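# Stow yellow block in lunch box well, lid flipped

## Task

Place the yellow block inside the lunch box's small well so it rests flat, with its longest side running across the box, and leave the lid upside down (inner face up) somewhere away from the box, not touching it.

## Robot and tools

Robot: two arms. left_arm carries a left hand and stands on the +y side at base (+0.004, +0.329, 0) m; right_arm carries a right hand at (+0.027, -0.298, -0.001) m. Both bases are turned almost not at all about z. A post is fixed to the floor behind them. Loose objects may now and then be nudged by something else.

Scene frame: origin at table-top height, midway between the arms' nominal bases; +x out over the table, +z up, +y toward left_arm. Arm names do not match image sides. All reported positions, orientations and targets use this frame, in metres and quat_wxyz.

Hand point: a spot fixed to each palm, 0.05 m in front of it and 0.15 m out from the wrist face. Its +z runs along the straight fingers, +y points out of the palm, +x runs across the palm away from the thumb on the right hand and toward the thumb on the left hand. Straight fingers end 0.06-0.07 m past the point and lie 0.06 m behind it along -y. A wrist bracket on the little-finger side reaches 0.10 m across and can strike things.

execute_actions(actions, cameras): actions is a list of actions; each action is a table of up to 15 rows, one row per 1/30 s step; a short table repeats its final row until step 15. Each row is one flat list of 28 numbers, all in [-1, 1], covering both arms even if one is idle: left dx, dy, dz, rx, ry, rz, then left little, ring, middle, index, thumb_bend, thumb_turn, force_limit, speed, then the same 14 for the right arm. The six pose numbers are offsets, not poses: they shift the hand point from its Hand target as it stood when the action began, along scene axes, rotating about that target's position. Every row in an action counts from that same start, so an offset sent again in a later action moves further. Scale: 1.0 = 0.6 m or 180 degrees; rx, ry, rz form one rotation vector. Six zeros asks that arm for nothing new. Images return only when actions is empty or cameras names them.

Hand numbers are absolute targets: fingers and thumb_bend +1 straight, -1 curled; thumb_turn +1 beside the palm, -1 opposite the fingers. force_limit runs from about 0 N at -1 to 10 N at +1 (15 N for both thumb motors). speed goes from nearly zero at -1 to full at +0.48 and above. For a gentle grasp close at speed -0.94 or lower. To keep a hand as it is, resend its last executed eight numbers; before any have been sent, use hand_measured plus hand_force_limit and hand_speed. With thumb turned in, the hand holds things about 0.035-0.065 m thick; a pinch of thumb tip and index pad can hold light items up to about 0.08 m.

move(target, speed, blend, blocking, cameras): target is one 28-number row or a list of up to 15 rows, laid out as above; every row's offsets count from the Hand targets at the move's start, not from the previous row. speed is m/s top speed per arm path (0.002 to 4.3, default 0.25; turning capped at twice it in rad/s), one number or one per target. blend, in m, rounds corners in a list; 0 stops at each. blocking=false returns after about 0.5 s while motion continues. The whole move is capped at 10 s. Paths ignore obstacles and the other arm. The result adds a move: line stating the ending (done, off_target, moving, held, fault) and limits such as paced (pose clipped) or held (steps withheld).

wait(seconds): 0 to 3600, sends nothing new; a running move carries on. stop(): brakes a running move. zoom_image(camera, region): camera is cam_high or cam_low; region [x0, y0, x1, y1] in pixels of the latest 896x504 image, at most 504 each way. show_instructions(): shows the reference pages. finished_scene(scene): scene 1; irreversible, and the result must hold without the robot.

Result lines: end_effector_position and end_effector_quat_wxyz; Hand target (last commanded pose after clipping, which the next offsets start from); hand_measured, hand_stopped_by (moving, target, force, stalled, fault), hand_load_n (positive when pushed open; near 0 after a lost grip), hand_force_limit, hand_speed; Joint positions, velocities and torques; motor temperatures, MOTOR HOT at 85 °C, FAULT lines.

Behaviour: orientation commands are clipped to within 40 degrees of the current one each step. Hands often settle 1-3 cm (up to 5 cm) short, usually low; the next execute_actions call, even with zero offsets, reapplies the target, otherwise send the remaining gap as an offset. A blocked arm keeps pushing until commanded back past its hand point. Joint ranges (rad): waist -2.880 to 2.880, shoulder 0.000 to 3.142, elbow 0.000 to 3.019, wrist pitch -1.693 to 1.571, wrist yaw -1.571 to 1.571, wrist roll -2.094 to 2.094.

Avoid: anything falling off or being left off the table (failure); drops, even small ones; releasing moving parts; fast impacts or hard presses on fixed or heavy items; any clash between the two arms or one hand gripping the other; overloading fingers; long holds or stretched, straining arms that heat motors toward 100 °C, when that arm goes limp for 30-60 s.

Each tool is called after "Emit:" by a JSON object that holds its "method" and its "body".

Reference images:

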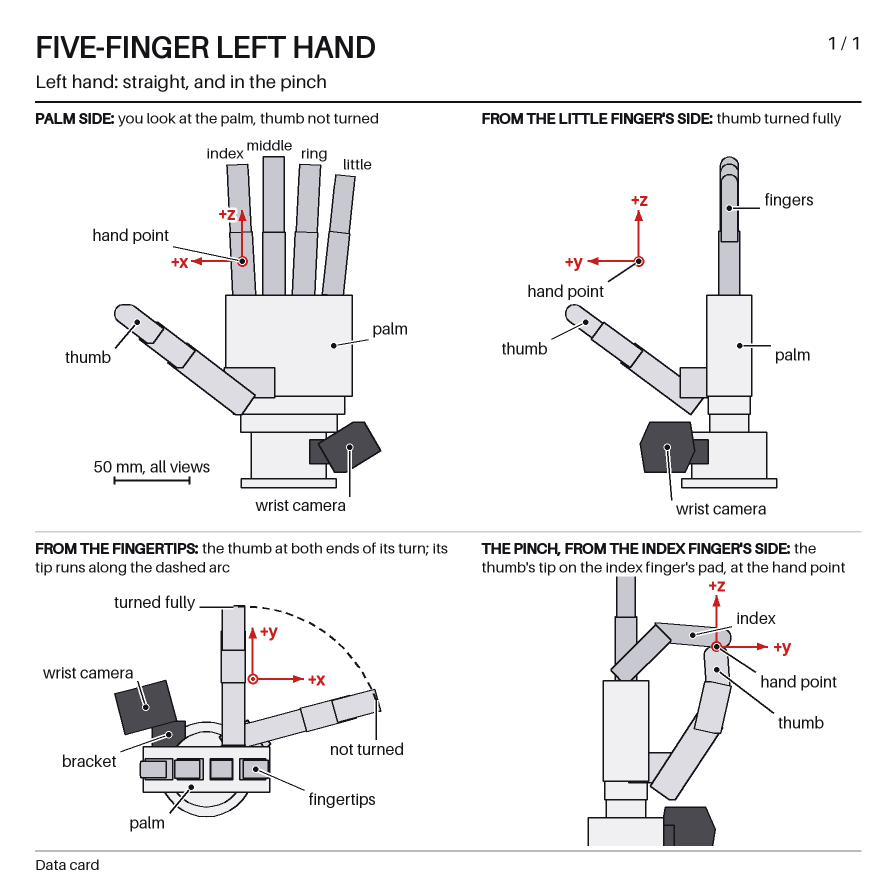

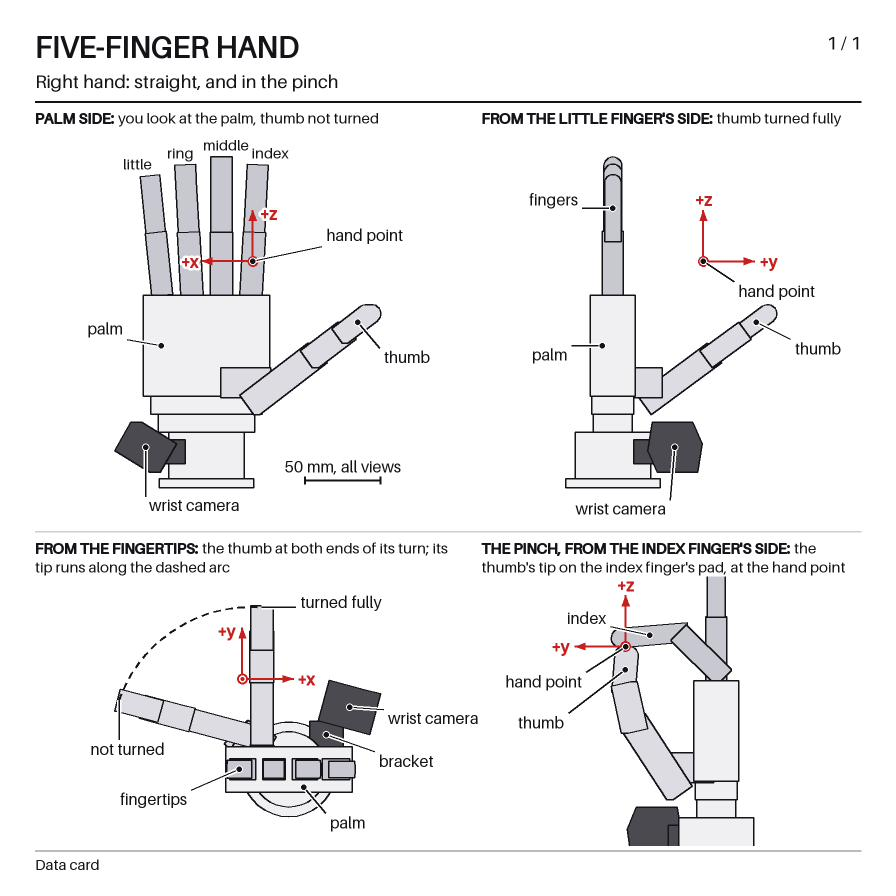

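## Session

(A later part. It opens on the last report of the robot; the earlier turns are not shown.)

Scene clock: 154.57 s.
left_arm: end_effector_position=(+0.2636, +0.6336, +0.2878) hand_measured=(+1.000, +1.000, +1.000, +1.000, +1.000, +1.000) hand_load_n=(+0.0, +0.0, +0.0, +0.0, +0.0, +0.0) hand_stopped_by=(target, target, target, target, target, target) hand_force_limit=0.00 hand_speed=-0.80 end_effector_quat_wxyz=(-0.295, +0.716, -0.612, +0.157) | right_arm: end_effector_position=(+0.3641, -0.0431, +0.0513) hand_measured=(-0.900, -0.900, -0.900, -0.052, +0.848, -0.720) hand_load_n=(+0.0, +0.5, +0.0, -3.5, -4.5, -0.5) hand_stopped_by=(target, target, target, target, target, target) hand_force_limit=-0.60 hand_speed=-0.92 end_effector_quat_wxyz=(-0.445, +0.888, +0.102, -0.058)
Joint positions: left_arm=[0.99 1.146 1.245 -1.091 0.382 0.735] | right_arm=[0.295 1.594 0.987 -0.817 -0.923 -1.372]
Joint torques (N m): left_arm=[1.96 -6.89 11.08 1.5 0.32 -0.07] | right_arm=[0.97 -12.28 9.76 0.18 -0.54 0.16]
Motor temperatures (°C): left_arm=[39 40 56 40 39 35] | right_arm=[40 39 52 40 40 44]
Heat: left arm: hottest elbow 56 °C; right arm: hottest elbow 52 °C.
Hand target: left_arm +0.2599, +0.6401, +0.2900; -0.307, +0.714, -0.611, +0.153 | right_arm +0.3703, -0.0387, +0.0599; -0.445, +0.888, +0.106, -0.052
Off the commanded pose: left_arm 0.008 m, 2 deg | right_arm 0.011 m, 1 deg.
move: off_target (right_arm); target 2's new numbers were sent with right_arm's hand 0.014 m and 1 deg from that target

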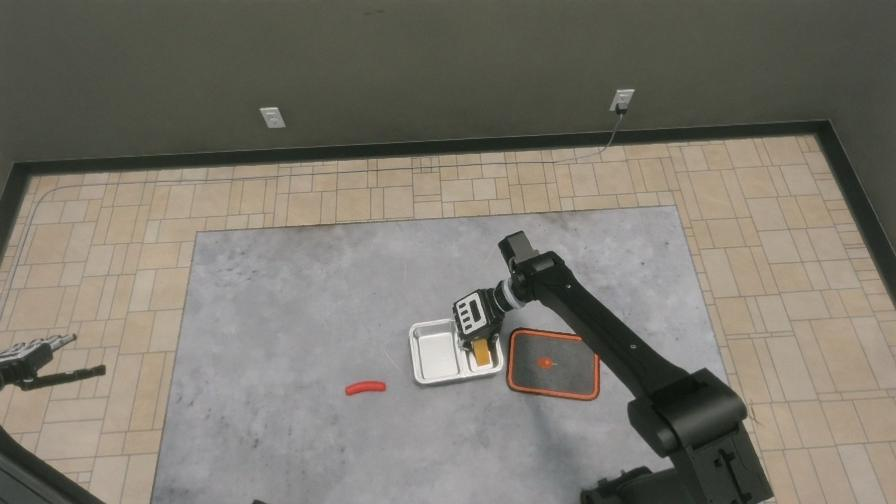

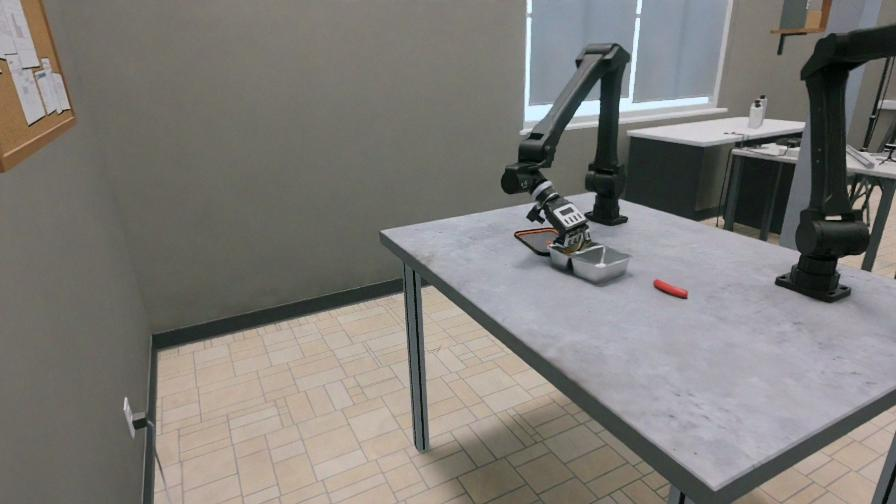

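Emit:
{"method": "move", "body": {"target": [0,0,0,0,0,0,1,1,1,1,1,1,0,-0.8,0,0,0.0,0,0,0,-0.9,-0.9,-0.9,-0.11,0.78,-0.72,-0.6,-0.92], "speed": 0.04, "cameras": ["all"]}}

Emit:
{"method": "zoom_image", "body": {"camera": "cam_high", "region": [440, 310, 520, 390]}}

Scene clock: 155.97 s.
left_arm: end_effector_position=(+0.2636, +0.6336, +0.2878) hand_measured=(+1.000, +1.000, +1.000, +1.000, +1.000, +1.000) hand_load_n=(+0.0, +0.0, +0.0, +0.0, +0.0, +0.0) hand_stopped_by=(target, target, target, target, target, target) hand_force_limit=0.00 hand_speed=-0.80 end_effector_quat_wxyz=(-0.295, +0.716, -0.612, +0.157) | right_arm: end_effector_position=(+0.3643, -0.0434, +0.0511) hand_measured=(-0.900, -0.900, -0.900, -0.110, +0.780, -0.720) hand_load_n=(+0.0, +0.0, +0.0, +0.0, +0.0, +0.0) hand_stopped_by=(target, target, target, target, target, target) hand_force_limit=-0.60 hand_speed=-0.92 end_effector_quat_wxyz=(-0.444, +0.888, +0.102, -0.058)
Joint positions: left_arm=[0.99 1.146 1.245 -1.091 0.382 0.735] | right_arm=[0.295 1.594 0.987 -0.817 -0.921 -1.372]
Joint torques (N m): left_arm=[1.85 -7.41 10.99 1.39 0.35 -0.04] | right_arm=[1.44 -11.99 9.73 0.09 -0.59 0.15]
Motor temperatures (°C): left_arm=[39 40 56 40 39 35] | right_arm=[40 39 52 40 40 44]
Heat: left arm: hottest elbow 56 °C; right arm: hottest elbow 52 °C.
Hand target: left_arm +0.2599, +0.6401, +0.2900; -0.307, +0.714, -0.611, +0.153 | right_arm +0.3703, -0.0387, +0.0599; -0.444, +0.888, +0.106, -0.052
Off the commanded pose: left_arm 0.008 m, 2 deg | right_arm 0.012 m, 1 deg.
move: done

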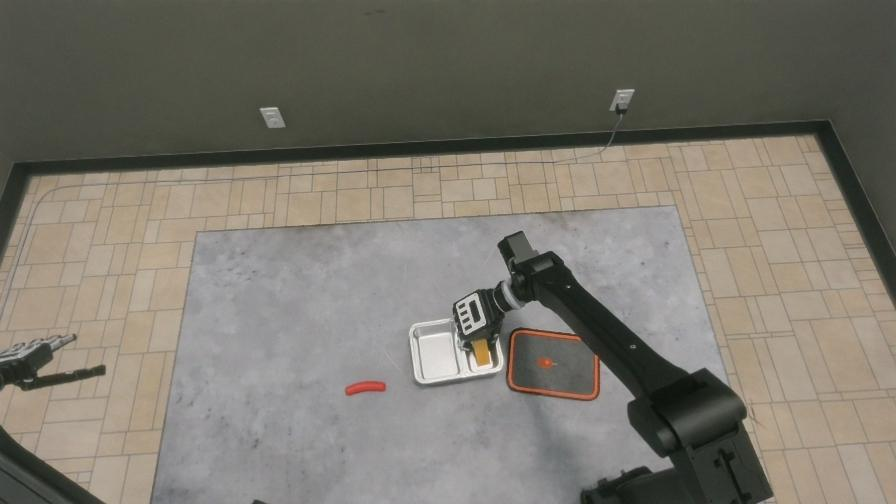

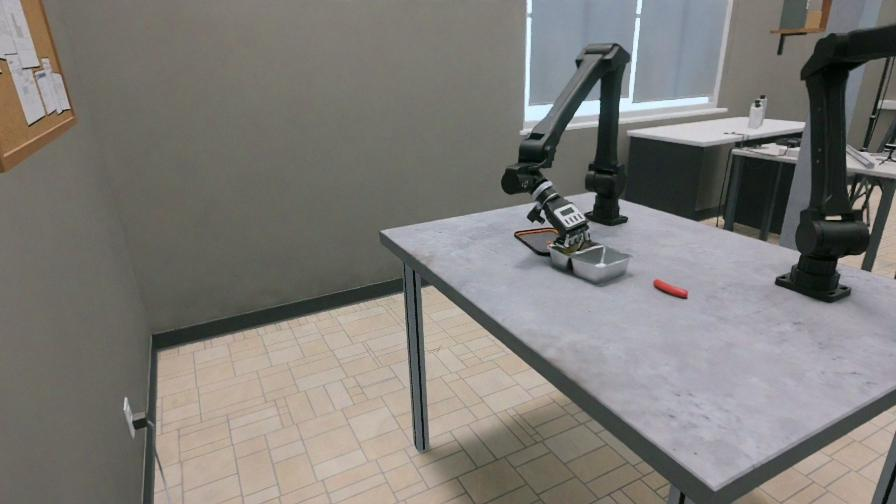

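Scaled by 6.300.

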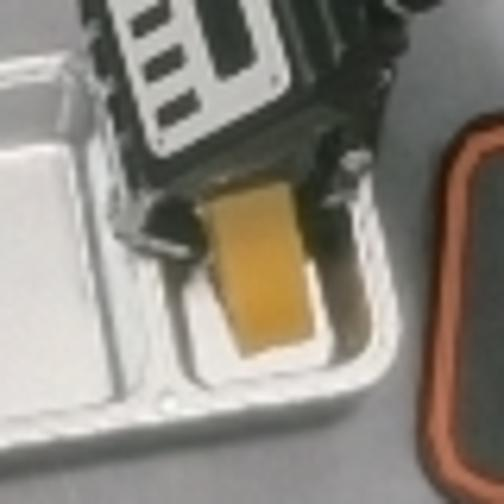

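Emit:
{"method": "move", "body": {"target": [0,0,0,0,0,0,1,1,1,1,1,1,0,-0.8,0.003,0.005,0.08,0,0,0,-0.9,-0.9,-0.9,-0.11,0.78,-0.72,-0.6,-0.92], "speed": 0.05, "cameras": ["all"]}}

Emit:
{"method": "zoom_image", "body": {"camera": "cam_high", "region": [440, 310, 520, 390]}}

Scene clock: 157.90 s.
left_arm: end_effector_position=(+0.2636, +0.6336, +0.2878) hand_measured=(+1.000, +1.000, +1.000, +1.000, +1.000, +1.000) hand_load_n=(+0.0, +0.0, +0.0, +0.0, +0.0, +0.0) hand_stopped_by=(target, target, target, target, target, target) hand_force_limit=0.00 hand_speed=-0.80 end_effector_quat_wxyz=(-0.295, +0.716, -0.612, +0.157) | right_arm: end_effector_position=(+0.3631, -0.0429, +0.0912) hand_measured=(-0.900, -0.900, -0.900, -0.110, +0.780, -0.720) hand_load_n=(+0.0, +0.0, +0.0, +0.0, +0.0, +0.0) hand_stopped_by=(target, target, target, target, target, target) hand_force_limit=-0.60 hand_speed=-0.92 end_effector_quat_wxyz=(-0.443, +0.889, +0.099, -0.064)
Joint positions: left_arm=[0.99 1.146 1.245 -1.091 0.382 0.735] | right_arm=[0.297 1.541 1.046 -0.941 -0.921 -1.37]
Joint torques (N m): left_arm=[1.85 -7.82 11.18 1.26 0.3 -0.06] | right_arm=[1.55 -12.69 11.51 -0.05 -0.59 0.22]
Motor temperatures (°C): left_arm=[39 40 56 40 39 35] | right_arm=[40 39 52 40 40 44]
Heat: left arm: hottest elbow 56 °C; right arm: hottest elbow 52 °C.
Hand target: left_arm +0.2599, +0.6401, +0.2900; -0.307, +0.714, -0.611, +0.153 | right_arm +0.3722, -0.0358, +0.1079; -0.445, +0.888, +0.105, -0.052
Off the commanded pose: left_arm 0.008 m, 2 deg | right_arm 0.020 m, 2 deg.
move: off_target (right_arm)

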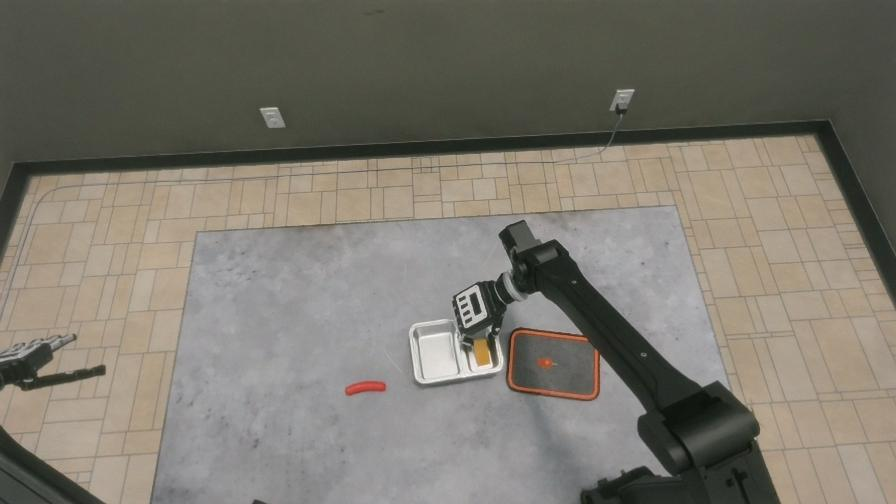

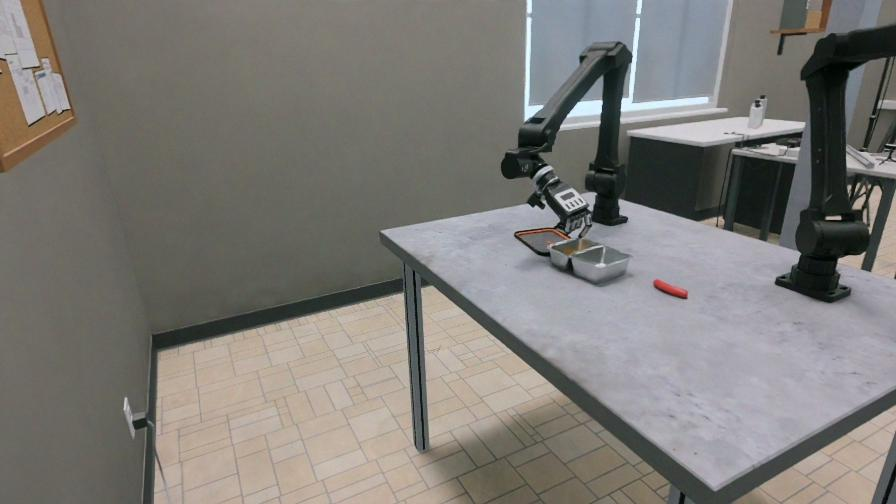

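Scaled by 6.300.

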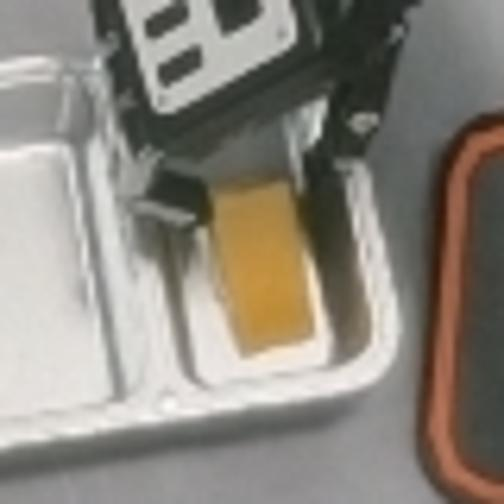

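Clear of the well. Lift away.

Emit:
{"method": "move", "body": {"target": [[0,0,0,0,0,0,1,1,1,1,1,1,0,-0.8,0,0,0.15,0,0,0,-0.9,-0.9,-0.9,-0.11,0.78,-0.72,-0.6,-0.92],[0,0,0,0,0,0,1,1,1,1,1,1,0,-0.8,0.02,-0.4,0.3,0,0,-0.1,-0.9,-0.9,-0.9,-0.11,0.78,-0.72,-0.6,-0.92]], "speed": 0.15, "blend": 0.03, "cameras": ["all"]}}

Emit:
{"method": "zoom_image", "body": {"camera": "cam_high", "region": [400, 300, 520, 400]}}

Emit:
{"method": "zoom_image", "body": {"camera": "cam_low", "region": [540, 225, 620, 285]}}

Scene clock: 162.07 s.
left_arm: end_effector_position=(+0.2636, +0.6336, +0.2878) hand_measured=(+1.000, +1.000, +1.000, +1.000, +1.000, +1.000) hand_load_n=(+0.0, +0.0, +0.0, +0.0, +0.0, +0.0) hand_stopped_by=(target, target, target, target, target, target) hand_force_limit=0.00 hand_speed=-0.80 end_effector_quat_wxyz=(-0.295, +0.716, -0.612, +0.157) | right_arm: end_effector_position=(+0.3785, -0.2730, +0.2726) hand_measured=(-0.900, -0.900, -0.900, -0.110, +0.780, -0.720) hand_load_n=(+0.0, +0.0, +0.0, +0.0, +0.0, +0.0) hand_stopped_by=(target, target, target, target, target, target) hand_force_limit=-0.60 hand_speed=-0.92 end_effector_quat_wxyz=(-0.433, +0.897, -0.071, +0.043)
Joint positions: left_arm=[0.99 1.146 1.245 -1.091 0.382 0.735] | right_arm=[-0.309 1.33 1.333 -1.667 -0.897 -1.709]
Joint torques (N m): left_arm=[1.79 -6.71 10.89 1.61 0.29 -0.07] | right_arm=[1.03 -9.64 12.15 -0.23 -0.65 -0.07]
Motor temperatures (°C): left_arm=[39 40 56 40 39 35] | right_arm=[40 39 53 40 40 44]
Heat: left arm: hottest elbow 56 °C; right arm: hottest elbow 53 °C.
Hand target: left_arm +0.2599, +0.6401, +0.2900; -0.307, +0.714, -0.611, +0.153 | right_arm +0.3842, -0.2757, +0.2878; -0.447, +0.894, -0.035, +0.018
Off the commanded pose: left_arm 0.008 m, 2 deg | right_arm 0.017 m, 5 deg.
joint sent to its limit (right arm) — joint 4 (wrist pitch), lower limit. The joint targets are off in orientation, not in position.
move: off_target (right_arm)

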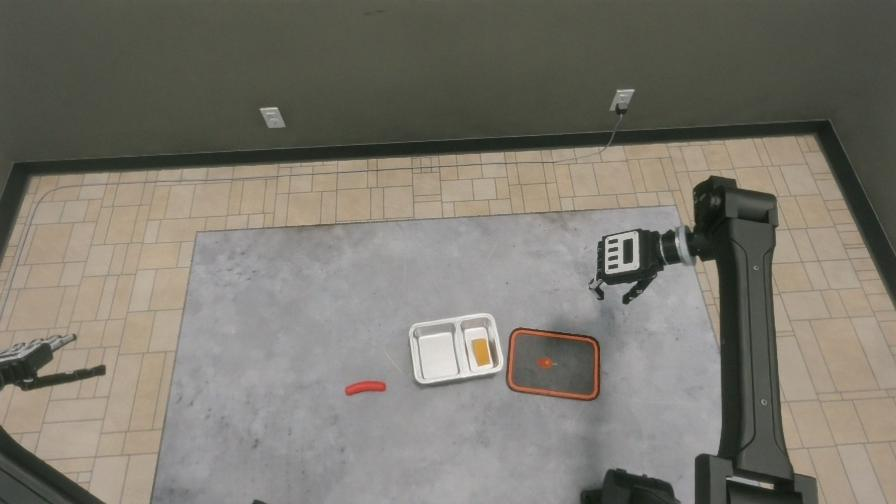

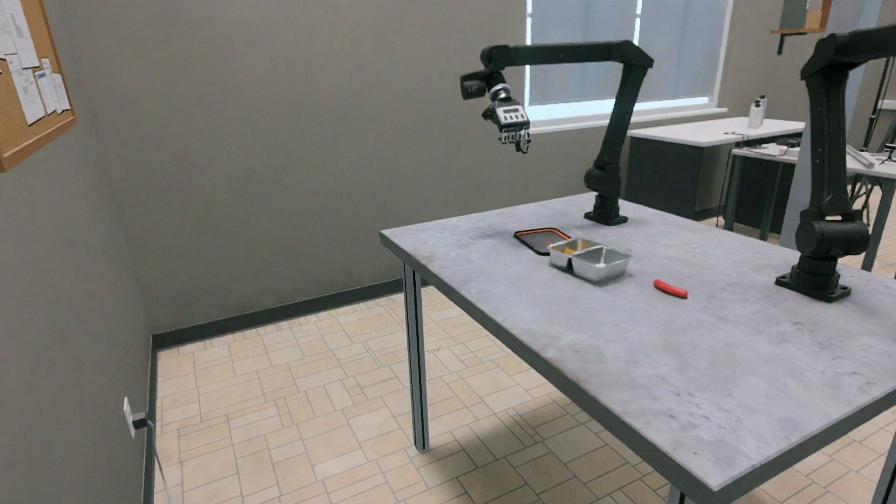

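Scaled by 4.200.

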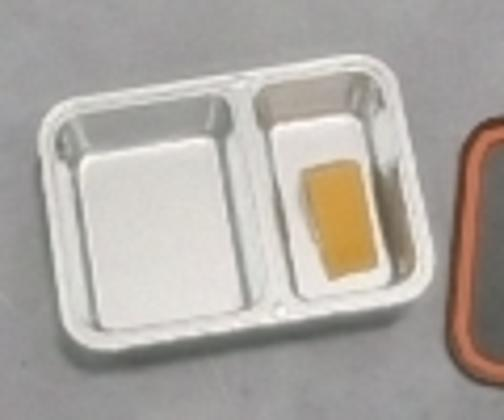

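Scaled by 6.300.

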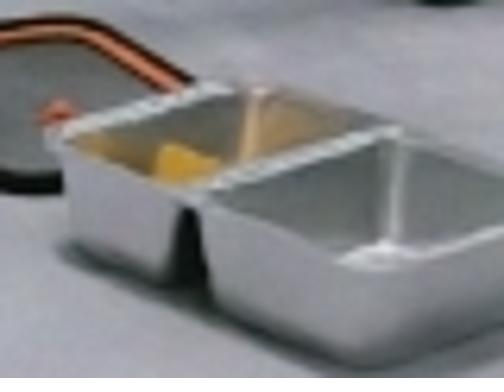

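Emit:
{"method": "zoom_image", "body": {"camera": "cam_high", "region": [455, 310, 505, 380]}}

Emit:
{"method": "zoom_image", "body": {"camera": "cam_low", "region": [545, 230, 605, 275]}}

Scaled by 7.200.

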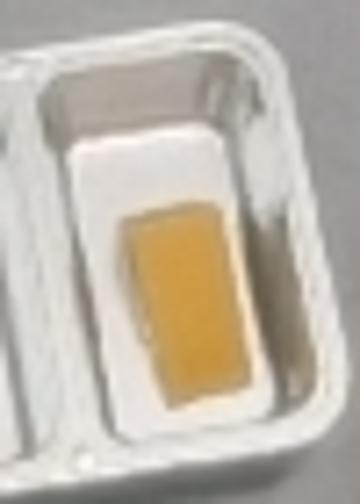

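Scaled by 8.400.

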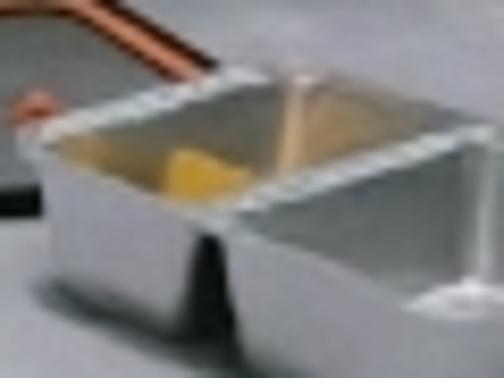

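Emit:
{"method": "zoom_image", "body": {"camera": "cam_high", "region": [525, 345, 575, 385]}}

Emit:
{"method": "zoom_image", "body": {"camera": "cam_low", "region": [505, 220, 565, 265]}}

Scaled by 10.080.

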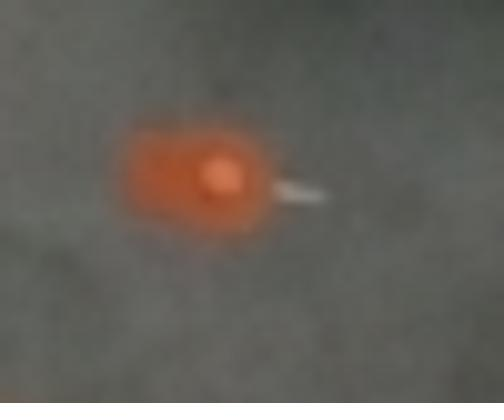

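Scaled by 8.400.

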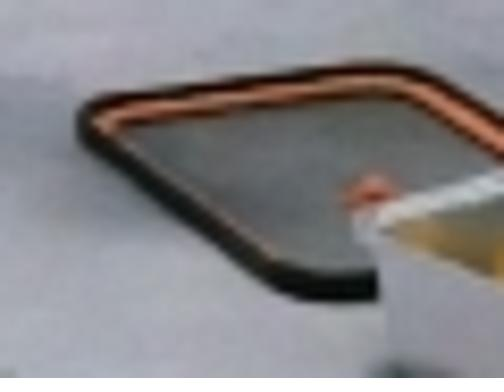

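Emit:
{"method": "finished_scene", "body": {}}

The scene is finished: the task was done.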